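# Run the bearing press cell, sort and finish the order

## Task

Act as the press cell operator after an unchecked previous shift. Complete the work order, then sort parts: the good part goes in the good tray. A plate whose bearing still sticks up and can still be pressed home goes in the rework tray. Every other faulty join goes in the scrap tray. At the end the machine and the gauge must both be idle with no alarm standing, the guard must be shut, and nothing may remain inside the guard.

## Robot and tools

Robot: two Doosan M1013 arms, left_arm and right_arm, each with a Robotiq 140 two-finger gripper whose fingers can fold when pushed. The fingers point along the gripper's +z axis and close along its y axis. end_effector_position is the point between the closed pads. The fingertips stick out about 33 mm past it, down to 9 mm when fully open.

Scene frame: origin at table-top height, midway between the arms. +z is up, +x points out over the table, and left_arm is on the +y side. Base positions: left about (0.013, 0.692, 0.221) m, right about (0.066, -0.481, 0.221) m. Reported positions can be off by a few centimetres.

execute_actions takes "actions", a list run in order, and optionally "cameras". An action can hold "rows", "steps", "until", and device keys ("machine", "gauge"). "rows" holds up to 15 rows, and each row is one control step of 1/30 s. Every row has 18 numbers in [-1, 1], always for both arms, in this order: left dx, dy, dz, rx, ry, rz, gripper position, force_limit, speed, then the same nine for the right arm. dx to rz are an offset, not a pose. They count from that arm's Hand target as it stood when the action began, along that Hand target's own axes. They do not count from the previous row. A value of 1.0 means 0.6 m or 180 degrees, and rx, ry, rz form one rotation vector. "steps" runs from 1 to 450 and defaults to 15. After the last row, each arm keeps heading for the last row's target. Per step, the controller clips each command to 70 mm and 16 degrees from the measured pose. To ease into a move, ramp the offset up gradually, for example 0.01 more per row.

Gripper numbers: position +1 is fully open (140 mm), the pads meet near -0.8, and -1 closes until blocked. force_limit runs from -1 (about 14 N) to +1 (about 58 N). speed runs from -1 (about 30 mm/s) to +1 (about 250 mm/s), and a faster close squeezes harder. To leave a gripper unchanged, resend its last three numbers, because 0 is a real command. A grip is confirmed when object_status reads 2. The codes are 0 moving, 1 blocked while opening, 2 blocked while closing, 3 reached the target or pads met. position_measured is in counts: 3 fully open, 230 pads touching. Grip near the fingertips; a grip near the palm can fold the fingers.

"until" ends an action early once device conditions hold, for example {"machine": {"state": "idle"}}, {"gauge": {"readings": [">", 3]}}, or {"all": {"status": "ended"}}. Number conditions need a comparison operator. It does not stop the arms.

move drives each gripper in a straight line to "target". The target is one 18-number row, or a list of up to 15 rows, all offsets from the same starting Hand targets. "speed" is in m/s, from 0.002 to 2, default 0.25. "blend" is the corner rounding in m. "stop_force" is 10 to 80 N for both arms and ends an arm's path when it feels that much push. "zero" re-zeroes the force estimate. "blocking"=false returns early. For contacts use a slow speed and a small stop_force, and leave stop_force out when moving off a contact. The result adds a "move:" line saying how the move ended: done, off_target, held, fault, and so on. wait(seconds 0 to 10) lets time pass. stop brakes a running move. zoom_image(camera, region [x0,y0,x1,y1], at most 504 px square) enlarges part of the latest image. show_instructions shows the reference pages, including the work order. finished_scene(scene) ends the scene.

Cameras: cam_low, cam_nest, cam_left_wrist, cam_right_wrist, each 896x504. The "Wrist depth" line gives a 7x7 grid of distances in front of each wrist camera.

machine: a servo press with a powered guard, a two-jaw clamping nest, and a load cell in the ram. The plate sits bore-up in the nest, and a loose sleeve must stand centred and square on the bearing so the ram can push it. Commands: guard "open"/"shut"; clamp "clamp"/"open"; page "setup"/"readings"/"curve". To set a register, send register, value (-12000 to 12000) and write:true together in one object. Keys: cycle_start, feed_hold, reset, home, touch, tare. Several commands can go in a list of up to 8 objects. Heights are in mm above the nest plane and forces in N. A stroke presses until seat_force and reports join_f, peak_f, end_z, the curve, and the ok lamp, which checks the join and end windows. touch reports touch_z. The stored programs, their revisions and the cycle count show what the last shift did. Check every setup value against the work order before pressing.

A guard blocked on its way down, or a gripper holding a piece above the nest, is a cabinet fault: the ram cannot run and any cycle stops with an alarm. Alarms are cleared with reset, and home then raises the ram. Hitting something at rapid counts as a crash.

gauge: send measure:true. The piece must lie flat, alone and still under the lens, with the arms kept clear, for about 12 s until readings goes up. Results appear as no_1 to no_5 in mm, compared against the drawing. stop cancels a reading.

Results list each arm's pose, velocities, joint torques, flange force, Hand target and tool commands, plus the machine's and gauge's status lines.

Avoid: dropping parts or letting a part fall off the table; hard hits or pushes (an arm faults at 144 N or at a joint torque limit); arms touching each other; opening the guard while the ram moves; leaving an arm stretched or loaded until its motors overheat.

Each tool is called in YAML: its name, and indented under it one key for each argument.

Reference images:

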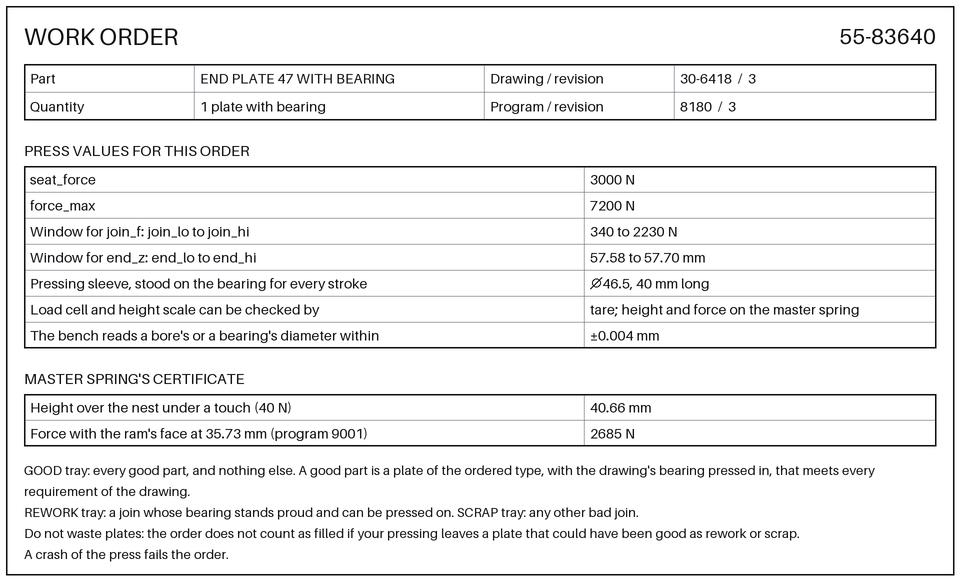

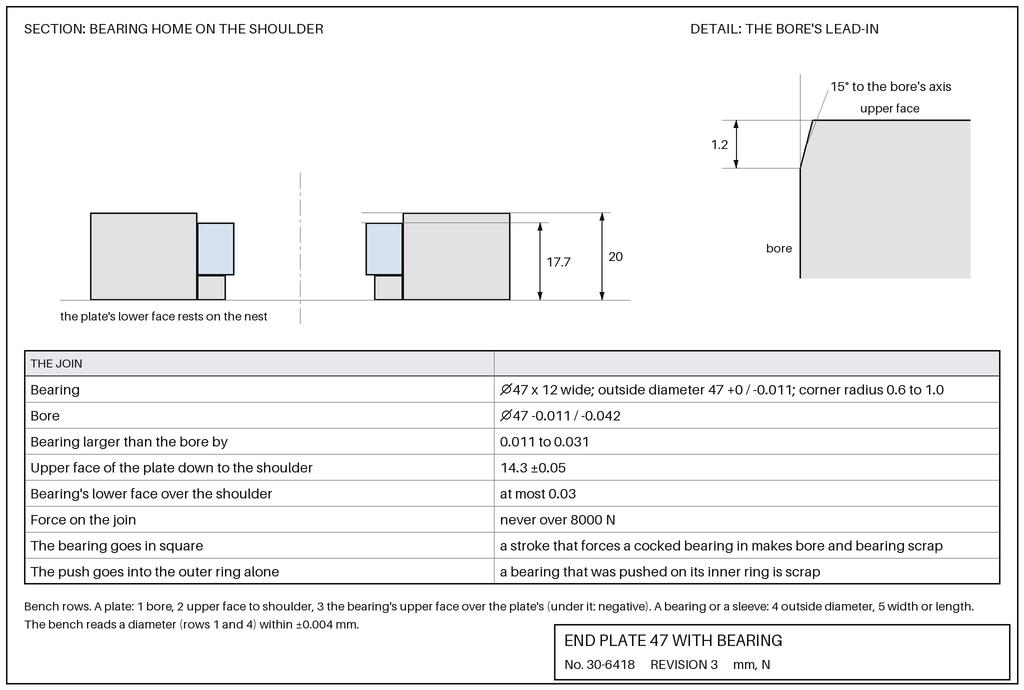

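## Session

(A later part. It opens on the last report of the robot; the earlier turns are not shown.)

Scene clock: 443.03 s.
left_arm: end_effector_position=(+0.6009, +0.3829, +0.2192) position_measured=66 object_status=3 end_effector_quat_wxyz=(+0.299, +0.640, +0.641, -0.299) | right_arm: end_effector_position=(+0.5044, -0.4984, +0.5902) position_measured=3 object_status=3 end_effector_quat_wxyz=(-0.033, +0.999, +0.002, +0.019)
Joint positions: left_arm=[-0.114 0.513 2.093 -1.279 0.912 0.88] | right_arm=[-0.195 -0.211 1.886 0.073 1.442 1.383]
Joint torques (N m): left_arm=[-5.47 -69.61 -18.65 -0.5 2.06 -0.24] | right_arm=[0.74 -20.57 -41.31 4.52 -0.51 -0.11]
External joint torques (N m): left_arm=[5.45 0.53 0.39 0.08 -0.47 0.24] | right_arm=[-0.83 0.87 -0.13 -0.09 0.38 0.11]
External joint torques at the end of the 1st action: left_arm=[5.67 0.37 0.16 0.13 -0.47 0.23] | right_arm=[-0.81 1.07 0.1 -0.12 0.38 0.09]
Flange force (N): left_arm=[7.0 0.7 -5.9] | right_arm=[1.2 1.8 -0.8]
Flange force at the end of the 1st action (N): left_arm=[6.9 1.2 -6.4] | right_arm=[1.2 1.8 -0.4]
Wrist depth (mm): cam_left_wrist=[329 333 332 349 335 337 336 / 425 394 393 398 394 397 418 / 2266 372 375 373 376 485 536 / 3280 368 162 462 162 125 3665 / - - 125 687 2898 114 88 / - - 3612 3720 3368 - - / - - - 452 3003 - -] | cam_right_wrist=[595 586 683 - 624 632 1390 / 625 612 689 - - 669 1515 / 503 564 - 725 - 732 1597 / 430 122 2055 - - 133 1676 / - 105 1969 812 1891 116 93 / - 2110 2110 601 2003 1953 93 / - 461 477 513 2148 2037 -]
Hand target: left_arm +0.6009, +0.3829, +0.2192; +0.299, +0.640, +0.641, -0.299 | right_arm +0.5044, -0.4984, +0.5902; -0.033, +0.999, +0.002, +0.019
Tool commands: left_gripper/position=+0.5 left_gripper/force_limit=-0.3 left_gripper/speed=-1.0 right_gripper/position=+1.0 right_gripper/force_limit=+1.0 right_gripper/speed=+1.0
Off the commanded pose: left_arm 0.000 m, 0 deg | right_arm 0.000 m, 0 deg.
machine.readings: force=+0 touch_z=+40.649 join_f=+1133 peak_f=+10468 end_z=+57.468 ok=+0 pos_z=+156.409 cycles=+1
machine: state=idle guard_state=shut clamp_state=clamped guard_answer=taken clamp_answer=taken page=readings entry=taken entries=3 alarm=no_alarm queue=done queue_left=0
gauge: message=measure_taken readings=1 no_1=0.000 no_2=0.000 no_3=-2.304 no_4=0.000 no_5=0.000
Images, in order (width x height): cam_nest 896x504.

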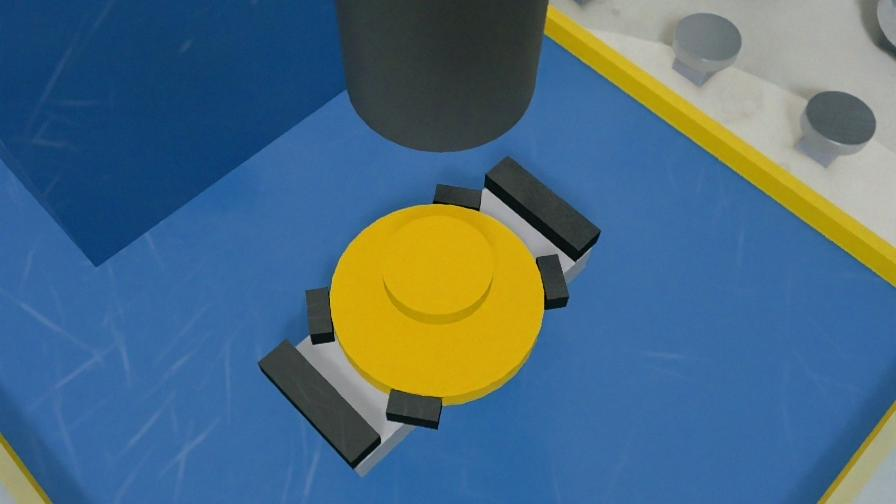

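execute_actions:
  actions:
    - {"machine":[{"register":"program","value":9001,"write":true,"page":"setup"},{"cycle_start":true}],"steps":450,"until":{"machine":{"queue":["!=","running"]}}}
    - {"steps":30}

execute_actions:
  actions:
    - {"machine":{"page":"readings"},"steps":5}

execute_actions:
  actions:
    - {"machine":{"page":"curve"},"steps":5}

Scene clock: 453.13 s.
left_arm: end_effector_position=(+0.6009, +0.3829, +0.2192) position_measured=66 object_status=3 end_effector_quat_wxyz=(+0.299, +0.640, +0.641, -0.299) | right_arm: end_effector_position=(+0.5044, -0.4984, +0.5902) position_measured=3 object_status=3 end_effector_quat_wxyz=(-0.033, +0.999, +0.002, +0.019)
Joint positions: left_arm=[-0.114 0.513 2.093 -1.279 0.912 0.88] | right_arm=[-0.195 -0.211 1.886 0.073 1.442 1.383]
Joint torques (N m): left_arm=[-5.53 -69.51 -18.69 -0.53 2.04 -0.22] | right_arm=[0.73 -20.65 -41.35 4.5 -0.53 -0.07]
External joint torques (N m): left_arm=[5.69 0.68 0.24 0.13 -0.47 0.23] | right_arm=[-0.74 0.9 0.02 -0.08 0.4 0.07]
External joint torques at the end of the 1st action: left_arm=[5.56 0.22 0.48 0.13 -0.47 0.24] | right_arm=[-0.74 0.95 0.04 -0.08 0.39 0.11]
Flange force (N): left_arm=[7.3 1.3 -6.1] | right_arm=[1.1 1.7 -0.6]
Flange force at the end of the 1st action (N): left_arm=[6.7 0.4 -6.5] | right_arm=[1.1 1.6 -0.6]
Wrist depth (mm): cam_left_wrist=[333 334 334 336 338 335 337 / 448 390 393 392 393 382 414 / 2266 371 374 375 373 541 - / 3237 369 141 462 446 126 2832 / - - 125 706 3612 114 85 / - - - - 3040 - - / - - - 444 3612 - -] | cam_right_wrist=[563 586 - 677 - - 1398 / 597 639 729 693 - 693 1496 / 498 639 748 736 - 1441 1565 / 427 122 755 755 - 133 1688 / - 105 1876 869 1876 116 93 / - 2037 2037 600 1969 1891 93 / - 460 475 514 2055 2091 -]
Hand target: left_arm +0.6009, +0.3829, +0.2192; +0.299, +0.640, +0.641, -0.299 | right_arm +0.5044, -0.4984, +0.5902; -0.033, +0.999, +0.002, +0.019
Tool commands: left_gripper/position=+0.5 left_gripper/force_limit=-0.3 left_gripper/speed=-1.0 right_gripper/position=+1.0 right_gripper/force_limit=+1.0 right_gripper/speed=+1.0
Off the commanded pose: left_arm 0.000 m, 0 deg | right_arm 0.000 m, 0 deg.
machine.setup: program=+9001 ram_zero=+163.591 seat_force=+3000 force_max=+7200 join_lo=+340 join_hi=+2230 end_lo=+57.580 end_hi=+57.700 cell_gain=+0.489 cell_zero=+124 program_revision=+1 program_top=+35.730 stored1_number=+7724 stored1_revision=+2 stored2_number=+9001 stored2_revision=+1 stored3_number=+2285 stored3_revision=+6 stored4_number=+2813 stored4_revision=+5 stored5_number=+8180 stored5_revision=+3
machine: state=done guard_state=shut clamp_state=clamped guard_answer=taken clamp_answer=taken page=setup entry=taken entries=5 alarm=no_alarm queue=done queue_left=0
gauge: message=measure_taken readings=1 no_1=0.000 no_2=0.000 no_3=-2.304 no_4=0.000 no_5=0.000

Scene clock: 453.50 s.
left_arm: end_effector_position=(+0.6009, +0.3829, +0.2192) position_measured=66 object_status=3 end_effector_quat_wxyz=(+0.299, +0.640, +0.641, -0.299) | right_arm: end_effector_position=(+0.5044, -0.4984, +0.5902) position_measured=3 object_status=3 end_effector_quat_wxyz=(-0.033, +0.999, +0.002, +0.019)
Joint positions: left_arm=[-0.114 0.513 2.093 -1.279 0.912 0.88] | right_arm=[-0.195 -0.211 1.886 0.073 1.442 1.383]
Joint torques (N m): left_arm=[-5.69 -69.66 -18.68 -0.53 2.06 -0.21] | right_arm=[0.68 -20.53 -41.31 4.49 -0.54 -0.12]
External joint torques (N m): left_arm=[5.78 1.16 0.79 0.15 -0.47 0.21] | right_arm=[-0.76 0.77 -0.05 -0.07 0.42 0.12]
Flange force (N): left_arm=[8.1 0.7 -5.8] | right_arm=[0.9 1.6 -0.8]
Wrist depth (mm): cam_left_wrist=[328 324 335 335 336 336 - / 1707 392 391 394 398 417 - / 2206 371 374 375 375 481 586 / 3116 369 162 470 411 124 3280 / - - 125 3003 1340 114 85 / - - - - 3462 - - / - - - 440 - - -] | cam_right_wrist=[567 586 695 - - - 1424 / 634 584 - - 683 1486 1525 / 490 619 741 746 662 1486 1535 / - 122 804 - - 133 1676 / - 105 1906 892 1846 124 93 / - 2168 2129 601 1921 1969 93 / - 462 478 518 2073 2110 -]
Hand target: left_arm +0.6009, +0.3829, +0.2192; +0.299, +0.640, +0.641, -0.299 | right_arm +0.5044, -0.4984, +0.5902; -0.033, +0.999, +0.002, +0.019
Tool commands: left_gripper/position=+0.5 left_gripper/force_limit=-0.3 left_gripper/speed=-1.0 right_gripper/position=+1.0 right_gripper/force_limit=+1.0 right_gripper/speed=+1.0
Off the commanded pose: left_arm 0.000 m, 0 deg | right_arm 0.000 m, 0 deg.
machine.readings: force=+0 touch_z=+40.649 join_f=+2528 peak_f=+2682 end_z=+35.728 ok=+0 pos_z=+156.409 cycles=+2
machine: state=done guard_state=shut clamp_state=clamped guard_answer=taken clamp_answer=taken page=readings entry=taken entries=5 alarm=no_alarm queue=done queue_left=0
gauge: message=measure_taken readings=1 no_1=0.000 no_2=0.000 no_3=-2.304 no_4=0.000 no_5=0.000

Scene clock: 453.87 s.
left_arm: end_effector_position=(+0.6009, +0.3829, +0.2192) position_measured=66 object_status=3 end_effector_quat_wxyz=(+0.299, +0.640, +0.641, -0.299) | right_arm: end_effector_position=(+0.5044, -0.4984, +0.5902) position_measured=3 object_status=3 end_effector_quat_wxyz=(-0.033, +0.999, +0.002, +0.019)
Joint positions: left_arm=[-0.114 0.513 2.093 -1.279 0.912 0.88] | right_arm=[-0.195 -0.211 1.886 0.073 1.442 1.383]
Joint torques (N m): left_arm=[-5.25 -69.4 -18.68 -0.55 2.06 -0.23] | right_arm=[0.76 -20.74 -41.39 4.5 -0.51 -0.07]
External joint torques (N m): left_arm=[5.44 0.74 0.46 0.17 -0.49 0.23] | right_arm=[-0.75 1.08 0.08 -0.07 0.38 0.06]
Flange force (N): left_arm=[7.2 0.9 -5.8] | right_arm=[1.3 1.8 -0.5]
Wrist depth (mm): cam_left_wrist=[330 320 335 335 335 - 320 / 1963 389 391 395 395 427 417 / 2186 371 375 373 376 388 544 / 3237 365 162 469 449 125 3511 / - - 125 683 - 114 85 / - - 2444 3003 3237 - - / - - 3040 452 - - -] | cam_right_wrist=[537 - - 691 - 625 1441 / - - 725 - - 1459 1525 / 492 586 739 734 - 1586 1608 / 430 122 2020 - 767 133 1664 / - 105 1921 - 1906 123 93 / - 2148 2037 608 1969 1986 93 / - 457 475 518 2055 2073 -]
Hand target: left_arm +0.6009, +0.3829, +0.2192; +0.299, +0.640, +0.641, -0.299 | right_arm +0.5044, -0.4984, +0.5902; -0.033, +0.999, +0.002, +0.019
Tool commands: left_gripper/position=+0.5 left_gripper/force_limit=-0.3 left_gripper/speed=-1.0 right_gripper/position=+1.0 right_gripper/force_limit=+1.0 right_gripper/speed=+1.0
Off the commanded pose: left_arm 0.000 m, 0 deg | right_arm 0.000 m, 0 deg.
machine.curve: curve1_z=+41.730 curve1_f=-7 curve2_z=+40.873 curve2_f=-1 curve3_z=+40.016 curve3_f=+388 curve4_z=+39.159 curve4_f=+839 curve5_z=+38.301 curve5_f=+1300 curve6_z=+37.444 curve6_f=+1755 curve7_z=+36.587 curve7_f=+2216 curve8_z=+35.730 curve8_f=+2681
machine: state=done guard_state=shut clamp_state=clamped guard_answer=taken clamp_answer=taken page=curve entry=taken entries=5 alarm=no_alarm queue=done queue_left=0
gauge: message=measure_taken readings=1 no_1=0.000 no_2=0.000 no_3=-2.304 no_4=0.000 no_5=0.000

execute_actions:
  actions:
    - {"machine":[{"register":"program","value":8180,"write":true,"page":"setup"},{"guard":"open"},{"clamp":"open"}],"steps":200,"until":{"machine":{"queue":["!=","running"]}}}
    - {"steps":10}

move:
  target:
    - [-0.283,0,0.40,0,0,0,0.6,-0.3,-1,0,0,0,0,0,0,1,1,1]
    - [-0.283,0,0.55,0,0,0,0.6,-0.3,-1,0,0,0,0,0,0,1,1,1]
  speed: [0.25,0.08]
  blend: 0.02

execute_actions:
  actions:
    - {"rows":[[0,0,0,0,0,0,-1,-0.3,-1,0,0,0,0,0,0,1,1,1]],"steps":80}
  cameras: ["cam_left_wrist","cam_nest"]

Scene clock: 468.67 s.
left_arm: end_effector_position=(+0.6009, +0.3829, +0.2192) position_measured=66 object_status=3 end_effector_quat_wxyz=(+0.299, +0.640, +0.641, -0.299) | right_arm: end_effector_position=(+0.5044, -0.4984, +0.5902) position_measured=3 object_status=3 end_effector_quat_wxyz=(-0.033, +0.999, +0.002, +0.019)
Joint positions: left_arm=[-0.114 0.513 2.093 -1.279 0.912 0.88] | right_arm=[-0.195 -0.211 1.886 0.073 1.442 1.383]
Joint torques (N m): left_arm=[-5.46 -69.7 -18.69 -0.55 2.05 -0.24] | right_arm=[0.77 -20.6 -41.32 4.52 -0.48 -0.11]
External joint torques (N m): left_arm=[5.74 0.75 0.56 0.16 -0.47 0.24] | right_arm=[-0.72 0.89 0 -0.09 0.35 0.1]
External joint torques at the end of the 1st action: left_arm=[5.75 0.55 0.36 0.14 -0.47 0.22] | right_arm=[-0.57 0.74 -0.1 -0.05 0.36 0.07]
Flange force (N): left_arm=[7.6 0.8 -6.1] | right_arm=[1.1 1.6 -0.6]
Flange force at the end of the 1st action (N): left_arm=[7.3 1.0 -6.4] | right_arm=[1.0 1.3 -0.8]
Wrist depth (mm): cam_left_wrist=[331 333 319 354 336 335 322 / 425 393 389 395 395 396 - / 2245 377 370 379 381 521 574 / 3237 - 162 450 415 125 3368 / - - 125 584 - 114 85 / - - 3835 3195 - - - / - - - 453 - - -] | cam_right_wrist=[567 584 - - 712 - 1424 / 586 - 697 681 687 - 1468 / 427 595 - 753 - 1790 1597 / 407 122 1921 815 767 132 1664 / - 105 1891 - 1804 124 93 / - 2129 2055 604 1953 1953 93 / - 462 476 512 2110 2091 -]
Hand target: left_arm +0.6009, +0.3829, +0.2192; +0.299, +0.640, +0.641, -0.299 | right_arm +0.5044, -0.4984, +0.5902; -0.033, +0.999, +0.002, +0.019
Tool commands: left_gripper/position=+0.5 left_gripper/force_limit=-0.3 left_gripper/speed=-1.0 right_gripper/position=+1.0 right_gripper/force_limit=+1.0 right_gripper/speed=+1.0
Off the commanded pose: left_arm 0.000 m, 0 deg | right_arm 0.000 m, 0 deg.
machine.setup: program=+8180 ram_zero=+163.591 seat_force=+3000 force_max=+7200 join_lo=+340 join_hi=+2230 end_lo=+57.580 end_hi=+57.700 cell_gain=+0.489 cell_zero=+124 program_revision=+3 program_top=+57.700 stored1_number=+7724 stored1_revision=+2 stored2_number=+9001 stored2_revision=+1 stored3_number=+2285 stored3_revision=+6 stored4_number=+2813 stored4_revision=+5 stored5_number=+8180 stored5_revision=+3
machine: state=idle guard_state=open clamp_state=open guard_answer=taken clamp_answer=taken page=setup entry=taken entries=6 alarm=no_alarm queue=done queue_left=0
gauge: message=measure_taken readings=1 no_1=0.000 no_2=0.000 no_3=-2.304 no_4=0.000 no_5=0.000

Scene clock: 471.40 s.
left_arm: end_effector_position=(+0.6017, +0.0210, +0.1374) position_measured=53 object_status=3 end_effector_quat_wxyz=(+0.299, +0.640, +0.641, -0.299) | right_arm: end_effector_position=(+0.5044, -0.4984, +0.5902) position_measured=3 object_status=3 end_effector_quat_wxyz=(-0.033, +0.999, +0.002, +0.019)
Joint positions: left_arm=[-0.626 0.754 1.83 -1.673 0.651 0.814] | right_arm=[-0.195 -0.211 1.886 0.073 1.442 1.383]
Joint torques (N m): left_arm=[-5.88 -90.62 -20.95 -1.15 1.96 -0.01] | right_arm=[0.72 -20.54 -41.34 4.48 -0.54 -0.08]
External joint torques (N m): left_arm=[5.91 -0.25 0.95 0.06 -0.46 0.01] | right_arm=[-0.75 0.84 -0.01 -0.05 0.41 0.08]
Flange force (N): left_arm=[4.4 3.2 -6.1] | right_arm=[1.0 1.7 -0.7]
Wrist depth (mm): cam_left_wrist=[109 109 102 102 102 106 106 / 135 129 83 87 80 138 132 / 158 169 112 122 116 172 173 / - 207 151 151 156 131 247 / - - - 143 2420 112 84 / - 70 2543 3511 - - - / - - 3116 2967 3195 - -] | cam_right_wrist=[551 601 662 - - 662 1441 / 555 655 - 697 687 685 1468 / 468 600 753 - - 1468 1576 / 406 113 804 - - 132 1608 / - 105 1921 961 1832 124 93 / - 2129 2055 598 1921 1986 93 / - 460 478 509 2003 2037 -]
Hand target: left_arm +0.6017, +0.0209, +0.1373; +0.299, +0.640, +0.641, -0.299 | right_arm +0.5044, -0.4984, +0.5902; -0.033, +0.999, +0.002, +0.019
Off the commanded pose: left_arm 0.000 m, 0 deg | right_arm 0.000 m, 0 deg.
machine.setup: program=+8180 ram_zero=+163.591 seat_force=+3000 force_max=+7200 join_lo=+340 join_hi=+2230 end_lo=+57.580 end_hi=+57.700 cell_gain=+0.489 cell_zero=+124 program_revision=+3 program_top=+57.700 stored1_number=+7724 stored1_revision=+2 stored2_number=+9001 stored2_revision=+1 stored3_number=+2285 stored3_revision=+6 stored4_number=+2813 stored4_revision=+5 stored5_number=+8180 stored5_revision=+3
machine: state=idle guard_state=open clamp_state=open guard_answer=taken clamp_answer=taken page=setup entry=taken entries=6 alarm=no_alarm queue=done queue_left=0
gauge: message=measure_taken readings=1 no_1=0.000 no_2=0.000 no_3=-2.304 no_4=0.000 no_5=0.000
move: done

Scene clock: 474.27 s.
left_arm: end_effector_position=(+0.6017, +0.0209, +0.1373) position_measured=83 object_status=2 end_effector_quat_wxyz=(+0.299, +0.640, +0.641, -0.299) | right_arm: end_effector_position=(+0.5044, -0.4984, +0.5902) position_measured=3 object_status=3 end_effector_quat_wxyz=(-0.033, +0.999, +0.002, +0.019)
Joint positions: left_arm=[-0.627 0.754 1.83 -1.673 0.651 0.814] | right_arm=[-0.195 -0.211 1.886 0.073 1.442 1.383]
Joint torques (N m): left_arm=[-7.92 -85.86 -20.66 -1.25 0.99 -0.23] | right_arm=[0.65 -20.58 -41.41 4.51 -0.51 -0.08]
External joint torques (N m): left_arm=[8.1 -5.08 0.8 0.16 0.51 0.23] | right_arm=[-0.61 0.83 0.14 -0.09 0.4 0.08]
Flange force (N): left_arm=[3.0 2.0 -14.5] | right_arm=[0.8 1.4 -0.4]
Wrist depth (mm): cam_left_wrist=[108 109 102 102 102 106 106 / 135 129 83 87 80 132 132 / 156 169 112 122 118 172 173 / - 206 139 151 151 212 469 / - 87 125 143 211 105 87 / - - - 3720 3612 - - / - - - 5087 2397 - -] | cam_right_wrist=[564 582 - - - 642 1468 / 322 619 - - - 671 1477 / 494 - - 736 - 1790 1597 / 414 122 2168 829 - 124 1664 / - 105 1953 780 1969 116 93 / - 2129 2091 614 1876 1953 93 / - 459 477 515 2148 2110 -]
Hand target: left_arm +0.6017, +0.0209, +0.1373; +0.299, +0.640, +0.641, -0.299 | right_arm +0.5044, -0.4984, +0.5902; -0.033, +0.999, +0.002, +0.019
Off the commanded pose: left_arm 0.000 m, 0 deg | right_arm 0.000 m, 0 deg.
machine.setup: program=+8180 ram_zero=+163.591 seat_force=+3000 force_max=+7200 join_lo=+340 join_hi=+2230 end_lo=+57.580 end_hi=+57.700 cell_gain=+0.489 cell_zero=+124 program_revision=+3 program_top=+57.700 stored1_number=+7724 stored1_revision=+2 stored2_number=+9001 stored2_revision=+1 stored3_number=+2285 stored3_revision=+6 stored4_number=+2813 stored4_revision=+5 stored5_number=+8180 stored5_revision=+3
machine: state=idle guard_state=open clamp_state=open guard_answer=taken clamp_answer=taken page=setup entry=taken entries=6 alarm=no_alarm queue=done queue_left=0
gauge: message=measure_taken readings=1 no_1=0.000 no_2=0.000 no_3=-2.304 no_4=0.000 no_5=0.000
camera_calibration:
cam_left_wrist: T_world_to_cam=[[0.999787, 0.0195262, 0.0066561, -0.597424], [0.000480648, -0.344611, 0.938746, -0.118632], [0.0206239, -0.938543, -0.344547, 0.19815], [0, 0, 0, 1]] pos_world=[0.593267, 0.156756, 0.183614]
Images, in order (width x height): cam_nest 896x504, cam_left_wrist 896x504.

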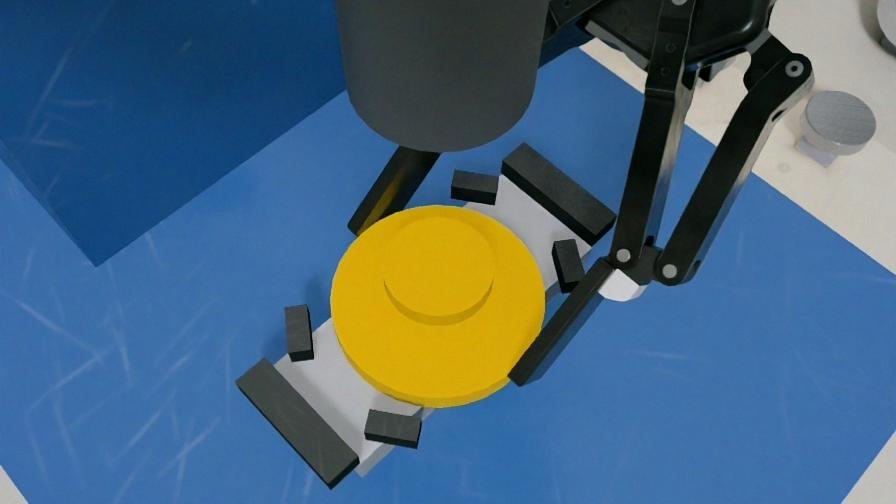

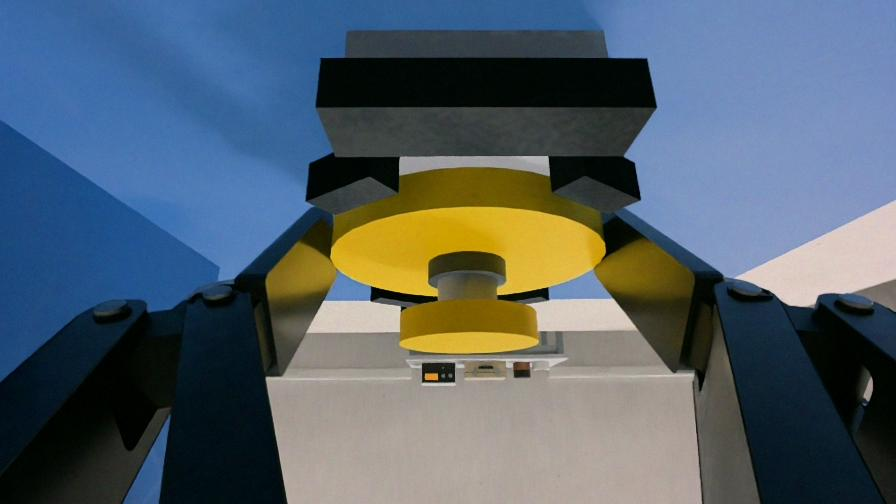

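move:
  target:
    - [-0.0575,0,-0.0482,0,0,0,-1,-0.3,-1,0,0,0,0,0,0,1,1,1]
    - [0.230,0.0065,-0.538,0,0,0,-1,-0.3,-1,0,0,0,0,0,0,1,1,1]
    - [0.348,0.314,-0.679,-0.383,0,-0.3215,-1,-0.3,-1,0,0,0,0,0,0,1,1,1]
    - [0.577,0.314,-0.4865,-0.383,0,-0.3215,-1,-0.3,-1,0,0,0,0,0,0,1,1,1]
  speed: [0.08,0.25,0.3,0.15]
  blend: [0.008,0.05,0.02,0]

move:
  target: [0.0275,0,0.0230,0,0,0,-1,-0.3,-1,0,0,0,0,0,0,1,1,1]
  speed: 0.012
  stop_force: 10
  cameras: ["cam_left_wrist"]

Scene clock: 487.77 s.
left_arm: end_effector_position=(+0.7892, +0.4674, +0.0597) position_measured=83 object_status=2 end_effector_quat_wxyz=(+0.423, -0.001, +0.906, +0.000) | right_arm: end_effector_position=(+0.5044, -0.4984, +0.5902) position_measured=3 object_status=3 end_effector_quat_wxyz=(-0.033, +0.999, +0.002, +0.019)
Joint positions: left_arm=[-0.431 0.776 2.125 -3.739 0.665 1.746] | right_arm=[-0.195 -0.211 1.886 0.073 1.442 1.383]
Joint torques (N m): left_arm=[-5.21 -91.37 -17.75 -0.61 4.52 -0.37] | right_arm=[0.68 -20.54 -41.38 4.49 -0.52 -0.08]
External joint torques (N m): left_arm=[5.55 4.62 3.24 -0.06 -2.46 0.37] | right_arm=[-0.67 0.77 -0.05 -0.06 0.4 0.08]
Flange force (N): left_arm=[0.3 9.2 5.5] | right_arm=[1.0 1.5 -0.8]
Wrist depth (mm): cam_left_wrist=[132 133 133 134 134 135 139 / - 157 164 154 159 159 166 / 179 190 203 125 193 233 218 / 306 281 139 151 151 267 269 / - - 290 143 151 105 87 / - - 3077 - - - - / - - - - - - -] | cam_right_wrist=[586 591 679 - 656 - 1441 / 332 662 721 - 651 1688 1486 / 466 533 - - - 736 1565 / 410 122 838 - - 132 1664 / - 105 1921 - 1861 123 93 / - 2110 2037 606 1969 1906 93 / - 458 476 514 2055 2073 -]
Hand target: left_arm +0.7892, +0.4674, +0.0596; +0.423, -0.001, +0.906, +0.000 | right_arm +0.5044, -0.4984, +0.5902; -0.033, +0.999, +0.002, +0.019
Off the commanded pose: left_arm 0.000 m, 0 deg | right_arm 0.000 m, 0 deg.
machine.setup: program=+8180 ram_zero=+163.591 seat_force=+3000 force_max=+7200 join_lo=+340 join_hi=+2230 end_lo=+57.580 end_hi=+57.700 cell_gain=+0.489 cell_zero=+124 program_revision=+3 program_top=+57.700 stored1_number=+7724 stored1_revision=+2 stored2_number=+9001 stored2_revision=+1 stored3_number=+2285 stored3_revision=+6 stored4_number=+2813 stored4_revision=+5 stored5_number=+8180 stored5_revision=+3
machine: state=idle guard_state=open clamp_state=open guard_answer=taken clamp_answer=taken page=setup entry=taken entries=6 alarm=no_alarm queue=done queue_left=0
gauge: message=measure_taken readings=1 no_1=0.000 no_2=0.000 no_3=-2.304 no_4=0.000 no_5=0.000
move: done

Scene clock: 490.43 s.
left_arm: end_effector_position=(+0.7893, +0.4674, +0.0391) position_measured=83 object_status=2 end_effector_quat_wxyz=(+0.423, -0.001, +0.906, +0.000) | right_arm: end_effector_position=(+0.5044, -0.4984, +0.5902) position_measured=3 object_status=3 end_effector_quat_wxyz=(-0.033, +0.999, +0.002, +0.019)
Joint positions: left_arm=[-0.431 0.814 2.117 -3.718 0.69 1.719] | right_arm=[-0.195 -0.211 1.886 0.073 1.442 1.383]
Joint torques (N m): left_arm=[-6.08 -82.95 -14.03 -0.34 0.9 -0.27] | right_arm=[0.5 -20.3 -41.32 4.51 -0.56 -0.1]
External joint torques (N m): left_arm=[6.2 -5.03 0.97 -0.24 1.15 0.27] | right_arm=[-0.55 0.65 0.03 -0.1 0.43 0.1]
Flange force (N): left_arm=[-6.9 10.9 -5.5] | right_arm=[0.7 1.1 -0.7]
Wrist depth (mm): cam_left_wrist=[111 - - - - - 108 / 132 139 140 140 141 134 134 / - 162 164 125 156 176 177 / 269 - 139 151 151 216 249 / - - 286 142 345 105 88 / - - 287 - - - - / - - - 3077 - - -] | cam_right_wrist=[582 600 - 632 662 647 1432 / 323 622 - - 681 695 1505 / 387 637 - - - 716 1597 / 392 122 1921 - - 132 1608 / - 105 1937 - 1876 123 93 / - 2148 2091 594 1986 1921 93 / - 460 479 512 2055 2020 -]
Hand target: left_arm +0.7892, +0.4674, +0.0391; +0.423, -0.001, +0.906, +0.000 (not the last commanded pose) | right_arm +0.5044, -0.4984, +0.5902; -0.033, +0.999, +0.002, +0.019
Off the commanded pose: left_arm 0.001 m, 0 deg | right_arm 0.000 m, 0 deg.
machine.setup: program=+8180 ram_zero=+163.591 seat_force=+3000 force_max=+7200 join_lo=+340 join_hi=+2230 end_lo=+57.580 end_hi=+57.700 cell_gain=+0.489 cell_zero=+124 program_revision=+3 program_top=+57.700 stored1_number=+7724 stored1_revision=+2 stored2_number=+9001 stored2_revision=+1 stored3_number=+2285 stored3_revision=+6 stored4_number=+2813 stored4_revision=+5 stored5_number=+8180 stored5_revision=+3
machine: state=idle guard_state=open clamp_state=open guard_answer=taken clamp_answer=taken page=setup entry=taken entries=6 alarm=no_alarm queue=done queue_left=0
gauge: message=measure_taken readings=1 no_1=0.000 no_2=0.000 no_3=-2.304 no_4=0.000 no_5=0.000
move: contact (left_arm)
camera_calibration:
cam_left_wrist: T_world_to_cam=[[-0.0197303, 0.999787, 0.0060931, -0.446498], [0.344603, 0.00107949, 0.938748, -0.30595], [0.938541, 0.0206215, -0.344551, -0.593285], [0, 0, 0, 1]] pos_world=[0.653444, 0.458968, 0.0855138]
Images, in order (width x height): cam_left_wrist 896x504.

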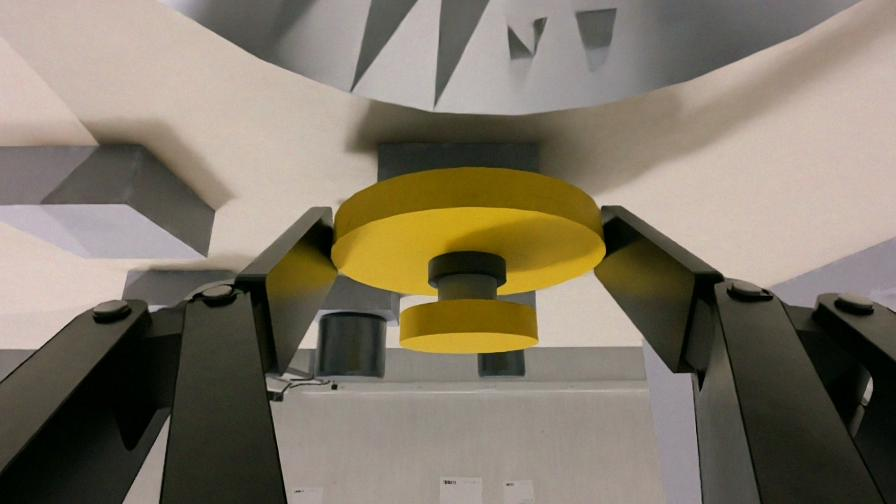

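execute_actions:
  actions:
    - {"rows":[[0,0,0,0,0,0,0.5,-0.3,-1,0,0,0,0,0,0,1,1,1]],"steps":45}

move:
  target:
    - [0,0,-0.2,0,0,0,0.5,-0.3,-1,0,0,0,0,0,0,1,1,1]
    - [-0.163,0.138,-0.3525,0,0,0,0.5,-0.3,-1,0,0,0,0,0,0,1,1,1]
    - [-0.1235,0.472,-0.129,0,0,0,0.5,-0.3,-1,0,0,0,0,0,0,1,1,1]
    - [-0.1235,0.472,0.121,0,0,0,0.5,-0.3,-1,0,0,0,0,0,0,1,1,1]
  speed: [0.12,0.3,0.3,0.1]
  blend: [0.02,0.05,0.02,0]

execute_actions:
  actions:
    - {"rows":[[0,0,0,0,0,0,-1,-0.3,-1,0,0,0,0,0,0,1,1,1]],"steps":80}
  cameras: ["cam_left_wrist"]

Scene clock: 502.87 s.
left_arm: end_effector_position=(+0.7892, +0.4674, +0.0391) position_measured=66 object_status=3 end_effector_quat_wxyz=(+0.423, -0.001, +0.906, +0.000) | right_arm: end_effector_position=(+0.5044, -0.4984, +0.5902) position_measured=3 object_status=3 end_effector_quat_wxyz=(-0.033, +0.999, +0.002, +0.019)
Joint positions: left_arm=[-0.431 0.814 2.118 -3.718 0.69 1.719] | right_arm=[-0.195 -0.211 1.886 0.073 1.442 1.383]
Joint torques (N m): left_arm=[-5.24 -88.77 -13.38 -0.71 2.52 -0.26] | right_arm=[0.68 -20.63 -41.26 4.54 -0.52 -0.12]
External joint torques (N m): left_arm=[5.39 0.45 0.21 0.13 -0.46 0.26] | right_arm=[-0.66 0.85 -0.12 -0.11 0.4 0.12]
Flange force (N): left_arm=[-3.2 8.5 3.8] | right_arm=[1.2 1.4 -0.8]
Wrist depth (mm): cam_left_wrist=[111 - - - - - 113 / 132 133 140 140 141 134 134 / - 173 164 125 156 176 176 / 273 184 141 151 152 215 249 / - - 282 142 392 114 89 / - - 1578 - 3116 - - / - - - - - - -] | cam_right_wrist=[589 574 669 655 647 673 1459 / 318 - - - - 668 1486 / 459 649 755 746 - 736 1597 / 392 122 829 780 - 133 1688 / - 105 1969 - 1804 123 93 / - 2168 2020 598 1876 1861 93 / - 462 480 508 2091 2055 -]
Hand target: left_arm +0.7892, +0.4674, +0.0391; +0.423, -0.001, +0.906, +0.000 | right_arm +0.5044, -0.4984, +0.5902; -0.033, +0.999, +0.002, +0.019
Off the commanded pose: left_arm 0.000 m, 0 deg | right_arm 0.000 m, 0 deg.
machine.setup: program=+8180 ram_zero=+163.591 seat_force=+3000 force_max=+7200 join_lo=+340 join_hi=+2230 end_lo=+57.580 end_hi=+57.700 cell_gain=+0.489 cell_zero=+124 program_revision=+3 program_top=+57.700 stored1_number=+7724 stored1_revision=+2 stored2_number=+9001 stored2_revision=+1 stored3_number=+2285 stored3_revision=+6 stored4_number=+2813 stored4_revision=+5 stored5_number=+8180 stored5_revision=+3
machine: state=idle guard_state=open clamp_state=open guard_answer=taken clamp_answer=taken page=setup entry=taken entries=6 alarm=no_alarm queue=done queue_left=0
gauge: message=measure_taken readings=1 no_1=0.000 no_2=0.000 no_3=-2.304 no_4=0.000 no_5=0.000

Scene clock: 507.17 s.
left_arm: end_effector_position=(+0.8918, +0.7509, +0.0492) position_measured=66 object_status=3 end_effector_quat_wxyz=(+0.423, -0.001, +0.906, +0.000) | right_arm: end_effector_position=(+0.5044, -0.4984, +0.5902) position_measured=3 object_status=3 end_effector_quat_wxyz=(-0.033, +0.999, +0.002, +0.019)
Joint positions: left_arm=[0.075 0.824 2.006 -3.09 0.562 1.549] | right_arm=[-0.195 -0.211 1.886 0.073 1.442 1.383]
Joint torques (N m): left_arm=[-5.34 -92.51 -16.24 -1.48 2.52 -0.25] | right_arm=[0.89 -20.43 -41.29 4.5 -0.54 -0.08]
External joint torques (N m): left_arm=[5.29 1.91 1.29 0.11 -0.44 0.25] | right_arm=[-0.89 0.77 -0.06 -0.07 0.41 0.08]
Flange force (N): left_arm=[2.5 8.4 0.5] | right_arm=[0.9 2.0 -0.8]
Wrist depth (mm): cam_left_wrist=[119 120 121 121 121 121 121 / 148 149 120 120 120 121 124 / 192 194 142 127 131 137 119 / 275 254 141 156 149 128 113 / - - 124 353 360 114 88 / - - - 336 340 - - / - - - 320 3003 - -] | cam_right_wrist=[586 589 677 - - - 1424 / 333 655 - - - 660 1525 / 469 584 - - - - 1619 / 391 122 783 - - 132 1676 / - 105 2020 796 1804 123 93 / - 2073 2148 606 1937 1906 93 / - 459 477 512 2129 2091 -]
Hand target: left_arm +0.8918, +0.7509, +0.0491; +0.423, -0.001, +0.906, +0.000 | right_arm +0.5044, -0.4984, +0.5902; -0.033, +0.999, +0.002, +0.019
Off the commanded pose: left_arm 0.000 m, 0 deg | right_arm 0.000 m, 0 deg.
machine.setup: program=+8180 ram_zero=+163.591 seat_force=+3000 force_max=+7200 join_lo=+340 join_hi=+2230 end_lo=+57.580 end_hi=+57.700 cell_gain=+0.489 cell_zero=+124 program_revision=+3 program_top=+57.700 stored1_number=+7724 stored1_revision=+2 stored2_number=+9001 stored2_revision=+1 stored3_number=+2285 stored3_revision=+6 stored4_number=+2813 stored4_revision=+5 stored5_number=+8180 stored5_revision=+3
machine: state=idle guard_state=open clamp_state=open guard_answer=taken clamp_answer=taken page=setup entry=taken entries=6 alarm=no_alarm queue=done queue_left=0
gauge: message=measure_taken readings=1 no_1=0.000 no_2=0.000 no_3=-2.304 no_4=0.000 no_5=0.000
move: done

Scene clock: 510.03 s.
left_arm: end_effector_position=(+0.8918, +0.7509, +0.0491) position_measured=84 object_status=2 end_effector_quat_wxyz=(+0.423, -0.001, +0.906, +0.000) | right_arm: end_effector_position=(+0.5044, -0.4984, +0.5902) position_measured=3 object_status=3 end_effector_quat_wxyz=(-0.033, +0.999, +0.002, +0.019)
Joint positions: left_arm=[0.075 0.824 2.006 -3.09 0.562 1.549] | right_arm=[-0.195 -0.211 1.886 0.073 1.442 1.383]
Joint torques (N m): left_arm=[-5.06 -84.02 -18.14 -1.65 1.63 -0.15] | right_arm=[0.68 -20.57 -41.32 4.5 -0.51 -0.09]
External joint torques (N m): left_arm=[4.99 -6.71 3.3 0.3 0.45 0.15] | right_arm=[-0.63 0.95 0.03 -0.08 0.39 0.09]
Flange force (N): left_arm=[-2.0 7.5 -16.2] | right_arm=[1.2 1.4 -0.6]
Wrist depth (mm): cam_left_wrist=[119 120 120 121 121 121 121 / 147 149 120 120 121 121 - / 192 194 143 126 133 137 119 / 273 255 139 156 150 127 112 / - - 110 350 360 113 87 / - - - 336 - - - / - - - 320 325 - -] | cam_right_wrist=[582 567 - 697 - 617 1432 / 317 608 - - - 673 1525 / 468 635 - 729 743 1576 1545 / 396 113 2129 - - 132 1700 / - 105 1876 - 1906 124 93 / - 2037 2110 604 1906 1986 93 / - 461 477 514 2003 2003 -]
Hand target: left_arm +0.8918, +0.7509, +0.0491; +0.423, -0.001, +0.906, +0.000 | right_arm +0.5044, -0.4984, +0.5902; -0.033, +0.999, +0.002, +0.019
Off the commanded pose: left_arm 0.000 m, 0 deg | right_arm 0.000 m, 0 deg.
machine.setup: program=+8180 ram_zero=+163.591 seat_force=+3000 force_max=+7200 join_lo=+340 join_hi=+2230 end_lo=+57.580 end_hi=+57.700 cell_gain=+0.489 cell_zero=+124 program_revision=+3 program_top=+57.700 stored1_number=+7724 stored1_revision=+2 stored2_number=+9001 stored2_revision=+1 stored3_number=+2285 stored3_revision=+6 stored4_number=+2813 stored4_revision=+5 stored5_number=+8180 stored5_revision=+3
machine: state=idle guard_state=open clamp_state=open guard_answer=taken clamp_answer=taken page=setup entry=taken entries=6 alarm=no_alarm queue=done queue_left=0
gauge: message=measure_taken readings=1 no_1=0.000 no_2=0.000 no_3=-2.304 no_4=0.000 no_5=0.000
camera_calibration:
cam_left_wrist: T_world_to_cam=[[-0.0196963, 0.999787, 0.0061871, -0.728009], [0.344605, 0.00097951, 0.938747, -0.350927], [0.938541, 0.0206219, -0.34455, -0.69198], [0, 0, 0, 1]] pos_world=[0.756044, 0.742468, 0.0955138]
Images, in order (width x height): cam_left_wrist 896x504.

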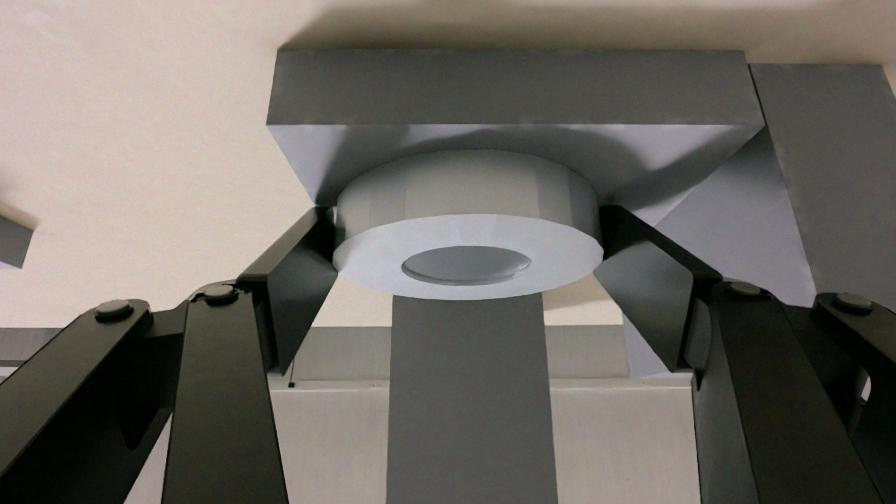

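move:
  target:
    - [0,0,-0.25,0,0,0,-1,-0.3,-1,0,0,0,0,0,0,1,1,1]
    - [-0.002,-0.083,-0.594,0,0,0,-1,-0.3,-1,0,0,0,0,0,0,1,1,1]
    - [0.283,-0.152,-0.855,0.383,0,0.3215,-1,-0.3,-1,0,0,0,0,0,0,1,1,1]
    - [0.4985,-0.2207,-0.674,0.383,0,0.3215,-1,-0.3,-1,0,0,0,0,0,0,1,1,1]
  speed: [0.12,0.3,0.25,0.15]
  blend: [0.02,0.05,0.02,0]
  cameras: ["cam_left_wrist"]

Scene clock: 531.43 s.
left_arm: end_effector_position=(+0.3901, +0.6173, +0.0800) position_measured=84 object_status=2 end_effector_quat_wxyz=(+0.299, +0.640, +0.641, -0.298) | right_arm: end_effector_position=(+0.5044, -0.4984, +0.5902) position_measured=3 object_status=3 end_effector_quat_wxyz=(-0.033, +0.999, +0.002, +0.019)
Joint positions: left_arm=[0.4 0.689 2.413 -1.18 0.887 1.524] | right_arm=[-0.195 -0.211 1.886 0.073 1.442 1.383]
Joint torques (N m): left_arm=[-5.19 -64.33 2.83 -0.13 3.62 -0.11] | right_arm=[0.76 -20.77 -41.32 4.51 -0.51 -0.11]
External joint torques (N m): left_arm=[5.13 1.54 0.03 0.12 -1.56 0.11] | right_arm=[-0.64 0.96 -0.04 -0.07 0.39 0.11]
Flange force (N): left_arm=[11.1 -5.3 -5.4] | right_arm=[1.3 1.4 -0.7]
Wrist depth (mm): cam_left_wrist=[163 150 156 156 156 151 150 / 1539 183 192 193 193 183 194 / 1994 1963 222 126 152 244 227 / 2865 2709 139 156 150 318 296 / - - 111 563 551 102 87 / - - - 612 554 - - / - - 1005 - - - -] | cam_right_wrist=[594 - 697 679 - 727 1424 / 324 - - 703 699 668 1505 / 465 568 770 748 734 1535 1597 / 406 122 765 780 - 133 1676 / - 105 1891 - 1846 124 93 / - 2110 2148 609 1969 1937 93 / - 462 472 512 2110 2340 -]
Hand target: left_arm +0.3901, +0.6173, +0.0799; +0.299, +0.640, +0.641, -0.298 | right_arm +0.5044, -0.4984, +0.5902; -0.033, +0.999, +0.002, +0.019
Off the commanded pose: left_arm 0.000 m, 0 deg | right_arm 0.000 m, 0 deg.
machine.setup: program=+8180 ram_zero=+163.591 seat_force=+3000 force_max=+7200 join_lo=+340 join_hi=+2230 end_lo=+57.580 end_hi=+57.700 cell_gain=+0.489 cell_zero=+124 program_revision=+3 program_top=+57.700 stored1_number=+7724 stored1_revision=+2 stored2_number=+9001 stored2_revision=+1 stored3_number=+2285 stored3_revision=+6 stored4_number=+2813 stored4_revision=+5 stored5_number=+8180 stored5_revision=+3
machine: state=idle guard_state=open clamp_state=open guard_answer=taken clamp_answer=taken page=setup entry=taken entries=6 alarm=no_alarm queue=done queue_left=0
gauge: message=measure_taken readings=1 no_1=0.000 no_2=0.000 no_3=-2.304 no_4=0.000 no_5=0.000
move: done
camera_calibration:
cam_left_wrist: T_world_to_cam=[[0.999785, 0.0195175, 0.00697313, -0.397165], [0.000180079, -0.344614, 0.938744, 0.140903], [0.020725, -0.938541, -0.344544, 0.742479], [0, 0, 0, 1]] pos_world=[0.381667, 0.753156, 0.126314]
Images, in order (width x height): cam_left_wrist 896x504.

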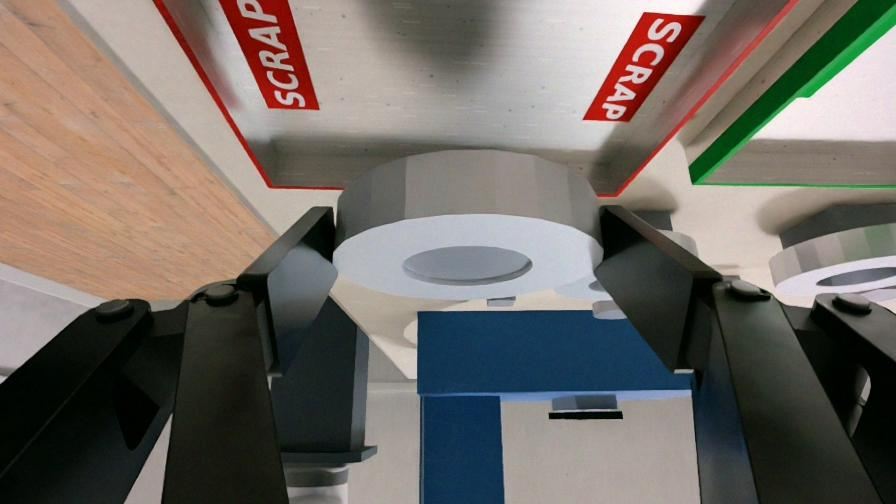

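move:
  target: [0.0512,-0.01,0.0169,0,0,0,-1,-0.3,-1,0,0,0,0,0,0,1,1,1]
  speed: 0.08

move:
  target: [0.0383,0,0.0322,0,0,0,-1,-0.3,-1,0,0,0,0,0,0,1,1,1]
  speed: 0.01
  stop_force: 10
  cameras: ["cam_left_wrist"]

Scene clock: 543.80 s.
left_arm: end_effector_position=(+0.3841, +0.6292, +0.0499) position_measured=84 object_status=2 end_effector_quat_wxyz=(+0.299, +0.640, +0.641, -0.298) | right_arm: end_effector_position=(+0.5044, -0.4984, +0.5902) position_measured=3 object_status=3 end_effector_quat_wxyz=(-0.033, +0.999, +0.002, +0.019)
Joint positions: left_arm=[0.432 0.761 2.401 -1.195 0.865 1.597] | right_arm=[-0.195 -0.211 1.886 0.073 1.442 1.383]
Joint torques (N m): left_arm=[-4.82 -68.49 5.73 0.01 3.66 -0.52] | right_arm=[0.61 -20.44 -41.29 4.52 -0.52 -0.13]
External joint torques (N m): left_arm=[4.83 2.74 -0.17 -0.01 -1.59 0.52] | right_arm=[-0.65 0.77 -0.05 -0.1 0.4 0.13]
Flange force (N): left_arm=[13.2 -6.3 -1.7] | right_arm=[1.0 1.3 -0.8]
Wrist depth (mm): cam_left_wrist=[119 99 101 103 105 109 113 / 155 138 145 146 147 147 132 / 1917 172 178 126 147 181 177 / 2624 2543 138 156 150 222 273 / - - 110 572 343 113 88 / - - - 555 560 - - / - - 1098 - - - -] | cam_right_wrist=[585 597 - - 637 649 1459 / 582 640 - - 687 701 1505 / 490 662 793 - 739 723 1630 / 410 122 796 741 743 132 1653 / - 105 1921 798 1832 124 93 / - 2091 1986 603 1891 1986 93 / - 461 470 516 2148 2110 -]
Hand target: left_arm +0.3841, +0.6293, +0.0498; +0.299, +0.640, +0.641, -0.298 | right_arm +0.5044, -0.4984, +0.5902; -0.033, +0.999, +0.002, +0.019
Off the commanded pose: left_arm 0.000 m, 0 deg | right_arm 0.000 m, 0 deg.
machine.setup: program=+8180 ram_zero=+163.591 seat_force=+3000 force_max=+7200 join_lo=+340 join_hi=+2230 end_lo=+57.580 end_hi=+57.700 cell_gain=+0.489 cell_zero=+124 program_revision=+3 program_top=+57.700 stored1_number=+7724 stored1_revision=+2 stored2_number=+9001 stored2_revision=+1 stored3_number=+2285 stored3_revision=+6 stored4_number=+2813 stored4_revision=+5 stored5_number=+8180 stored5_revision=+3
machine: state=idle guard_state=open clamp_state=open guard_answer=taken clamp_answer=taken page=setup entry=taken entries=6 alarm=no_alarm queue=done queue_left=0
gauge: message=measure_taken readings=1 no_1=0.000 no_2=0.000 no_3=-2.304 no_4=0.000 no_5=0.000
move: done

Scene clock: 546.70 s.
left_arm: end_effector_position=(+0.3841, +0.6292, +0.0271) position_measured=84 object_status=2 end_effector_quat_wxyz=(+0.299, +0.640, +0.641, -0.299) | right_arm: end_effector_position=(+0.5044, -0.4984, +0.5902) position_measured=3 object_status=3 end_effector_quat_wxyz=(-0.033, +0.999, +0.002, +0.019)
Joint positions: left_arm=[0.432 0.816 2.389 -1.229 0.85 1.649] | right_arm=[-0.195 -0.211 1.886 0.073 1.442 1.383]
Joint torques (N m): left_arm=[-5.66 -65.09 5.15 -0.22 -0.47 0.09] | right_arm=[0.63 -20.38 -41.21 4.53 -0.48 -0.11]
External joint torques (N m): left_arm=[5.54 -2.71 2.18 0.25 2.53 -0.08] | right_arm=[-0.7 0.8 -0.1 -0.11 0.35 0.11]
Flange force (N): left_arm=[0.3 -6.3 -15.4] | right_arm=[1.1 1.5 -0.8]
Wrist depth (mm): cam_left_wrist=[- 91 92 96 89 93 97 / 90 91 93 96 98 101 105 / - 134 140 125 131 145 132 / 2967 194 143 155 150 159 195 / - - 143 314 289 102 87 / - - 1088 548 549 - - / - - 1013 580 3720 - -] | cam_right_wrist=[586 575 662 675 - 642 1407 / 624 - 705 - 656 679 1496 / 488 614 716 748 721 1515 1565 / 434 122 829 - - 132 1597 / - 105 1876 - 1891 123 93 / - 2055 1986 611 2073 1906 93 / - 462 476 518 2073 2129 -]
Hand target: left_arm +0.3841, +0.6292, +0.0271; +0.299, +0.640, +0.641, -0.299 (not the last commanded pose) | right_arm +0.5044, -0.4984, +0.5902; -0.033, +0.999, +0.002, +0.019
Off the commanded pose: left_arm 0.007 m, 0 deg | right_arm 0.000 m, 0 deg.
machine.setup: program=+8180 ram_zero=+163.591 seat_force=+3000 force_max=+7200 join_lo=+340 join_hi=+2230 end_lo=+57.580 end_hi=+57.700 cell_gain=+0.489 cell_zero=+124 program_revision=+3 program_top=+57.700 stored1_number=+7724 stored1_revision=+2 stored2_number=+9001 stored2_revision=+1 stored3_number=+2285 stored3_revision=+6 stored4_number=+2813 stored4_revision=+5 stored5_number=+8180 stored5_revision=+3
machine: state=idle guard_state=open clamp_state=open guard_answer=taken clamp_answer=taken page=setup entry=taken entries=6 alarm=no_alarm queue=done queue_left=0
gauge: message=measure_taken readings=1 no_1=0.000 no_2=0.000 no_3=-2.304 no_4=0.000 no_5=0.000
move: contact (left_arm)
camera_calibration:
cam_left_wrist: T_world_to_cam=[[0.999783, 0.0196138, 0.00700108, -0.391105], [0.000180431, -0.344317, 0.938853, 0.194429], [0.0208251, -0.938648, -0.344246, 0.735568], [0, 0, 0, 1]] pos_world=[0.375667, 0.765056, 0.0734143]
Images, in order (width x height): cam_left_wrist 896x504.

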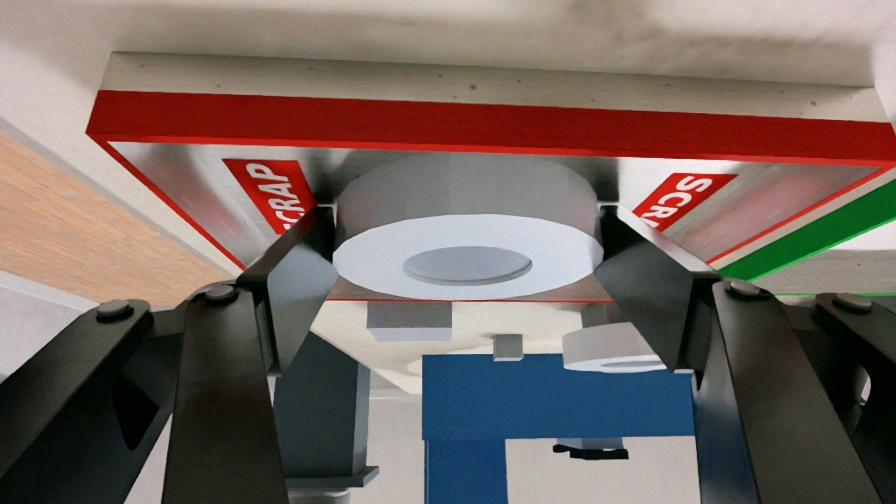

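execute_actions:
  actions:
    - {"rows":[[0,0,0,0,0,0,0.45,-0.3,-1,0,0,0,0,0,0,1,1,1]],"steps":40}

move:
  target:
    - [0,0,-0.25,0,0,0,0.45,-0.3,-1,0,0,0,0,0,0,1,1,1]
    - [-0.316,0.36,-0.202,0,0,0,0.45,-0.3,-1,0,0,0,0,0,0,1,1,1]
    - [-0.367,0.293,0.066,-0.383,0,-0.3215,0.45,-0.3,-1,0,0,0,0,0,0,1,1,1]
  speed: [0.12,0.3,0.3]
  blend: [0.02,0.05,0]
  cameras: ["cam_left_wrist"]

Scene clock: 564.90 s.
left_arm: end_effector_position=(+0.3841, +0.6292, +0.0271) position_measured=72 object_status=3 end_effector_quat_wxyz=(+0.299, +0.640, +0.641, -0.299) | right_arm: end_effector_position=(+0.5044, -0.4984, +0.5902) position_measured=3 object_status=3 end_effector_quat_wxyz=(-0.033, +0.999, +0.002, +0.019)
Joint positions: left_arm=[0.432 0.816 2.389 -1.229 0.85 1.649] | right_arm=[-0.195 -0.211 1.886 0.073 1.442 1.383]
Joint torques (N m): left_arm=[-5.48 -68.5 7.01 -0.09 2.55 -0.23] | right_arm=[0.89 -20.64 -41.38 4.5 -0.52 -0.09]
External joint torques (N m): left_arm=[5.43 0.47 0.13 0.12 -0.49 0.24] | right_arm=[-0.88 1.12 0.28 -0.1 0.41 0.08]
Flange force (N): left_arm=[8.9 -6.0 -8.1] | right_arm=[1.0 2.0 -0.2]
Wrist depth (mm): cam_left_wrist=[- 91 92 96 89 93 96 / 90 91 93 95 98 101 104 / 1978 134 140 124 131 145 132 / 2865 179 147 155 149 149 195 / - - 214 278 267 100 87 / - - - 554 543 - - / - - 1047 581 751 - -] | cam_right_wrist=[571 579 - 703 - 647 1496 / 629 611 - - - 1700 1555 / 463 603 - - 798 1751 1576 / 407 122 1725 727 762 133 1653 / - 105 1891 - 1876 123 93 / - 2230 2168 603 1906 2020 93 / - 463 478 517 2148 2091 -]
Hand target: left_arm +0.3841, +0.6292, +0.0271; +0.299, +0.640, +0.641, -0.299 | right_arm +0.5044, -0.4984, +0.5902; -0.033, +0.999, +0.002, +0.019
Off the commanded pose: left_arm 0.000 m, 0 deg | right_arm 0.000 m, 0 deg.
machine.setup: program=+8180 ram_zero=+163.591 seat_force=+3000 force_max=+7200 join_lo=+340 join_hi=+2230 end_lo=+57.580 end_hi=+57.700 cell_gain=+0.489 cell_zero=+124 program_revision=+3 program_top=+57.700 stored1_number=+7724 stored1_revision=+2 stored2_number=+9001 stored2_revision=+1 stored3_number=+2285 stored3_revision=+6 stored4_number=+2813 stored4_revision=+5 stored5_number=+8180 stored5_revision=+3
machine: state=idle guard_state=open clamp_state=open guard_answer=taken clamp_answer=taken page=setup entry=taken entries=6 alarm=no_alarm queue=done queue_left=0
gauge: message=measure_taken readings=1 no_1=0.000 no_2=0.000 no_3=-2.304 no_4=0.000 no_5=0.000

Scene clock: 570.53 s.
left_arm: end_effector_position=(+0.5602, +0.4578, +0.1705) position_measured=72 object_status=3 end_effector_quat_wxyz=(+0.423, -0.001, +0.906, +0.000) | right_arm: end_effector_position=(+0.5044, -0.4984, +0.5902) position_measured=3 object_status=3 end_effector_quat_wxyz=(-0.033, +0.999, +0.002, +0.019)
Joint positions: left_arm=[-0.731 0.446 2.504 -4.047 0.744 1.766] | right_arm=[-0.195 -0.211 1.886 0.073 1.442 1.383]
Joint torques (N m): left_arm=[-4.88 -58.02 -13.24 -0.34 2.52 -0.36] | right_arm=[0.47 -20.29 -41.27 4.48 -0.51 -0.09]
External joint torques (N m): left_arm=[5.1 0.41 0.43 0.1 -0.48 0.36] | right_arm=[-0.45 0.56 -0.04 -0.06 0.39 0.09]
Flange force (N): left_arm=[-6.8 9.9 7.2] | right_arm=[0.7 0.9 -0.7]
Wrist depth (mm): cam_left_wrist=[280 273 265 255 264 271 272 / 310 319 358 286 308 314 339 / 326 438 416 398 - 445 417 / 338 614 136 547 158 480 4020 / - - 1947 - - 100 86 / - - 3368 3195 666 - - / - - - 2709 2680 - -] | cam_right_wrist=[586 - - 664 - 637 1432 / 320 - - - - 1586 1486 / 466 561 748 705 683 721 1555 / 407 122 2073 783 718 133 1619 / - 104 1921 - 1891 124 93 / - 2129 1953 609 1969 1891 93 / - 460 470 522 2073 2037 -]
Hand target: left_arm +0.5602, +0.4578, +0.1705; +0.423, -0.001, +0.906, +0.000 | right_arm +0.5044, -0.4984, +0.5902; -0.033, +0.999, +0.002, +0.019
Off the commanded pose: left_arm 0.000 m, 0 deg | right_arm 0.000 m, 0 deg.
machine.setup: program=+8180 ram_zero=+163.591 seat_force=+3000 force_max=+7200 join_lo=+340 join_hi=+2230 end_lo=+57.580 end_hi=+57.700 cell_gain=+0.489 cell_zero=+124 program_revision=+3 program_top=+57.700 stored1_number=+7724 stored1_revision=+2 stored2_number=+9001 stored2_revision=+1 stored3_number=+2285 stored3_revision=+6 stored4_number=+2813 stored4_revision=+5 stored5_number=+8180 stored5_revision=+3
machine: state=idle guard_state=open clamp_state=open guard_answer=taken clamp_answer=taken page=setup entry=taken entries=6 alarm=no_alarm queue=done queue_left=0
gauge: message=measure_taken readings=1 no_1=0.000 no_2=0.000 no_3=-2.304 no_4=0.000 no_5=0.000
move: done
camera_calibration:
cam_left_wrist: T_world_to_cam=[[-0.0197045, 0.999789, 0.00587103, -0.442183], [0.344601, 0.00127906, 0.938748, -0.350466], [0.938542, 0.0205208, -0.344553, -0.332842], [0, 0, 0, 1]] pos_world=[0.424444, 0.449368, 0.216914]
Images, in order (width x height): cam_left_wrist 896x504.

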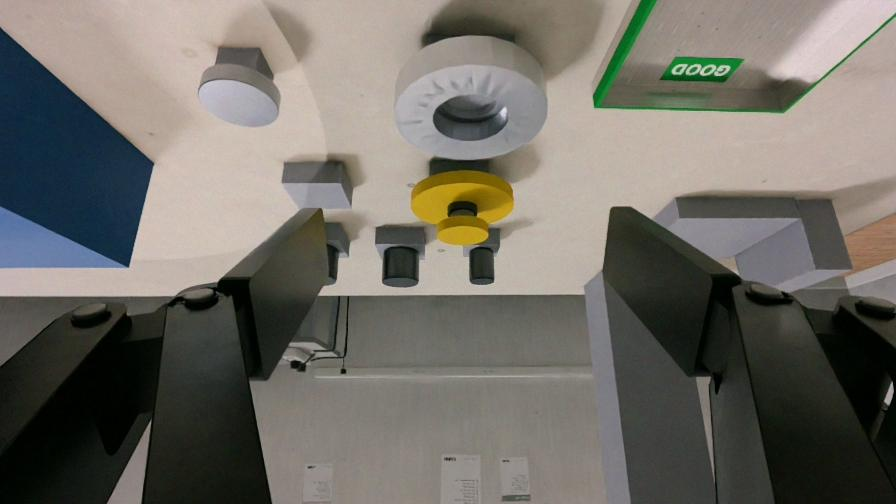

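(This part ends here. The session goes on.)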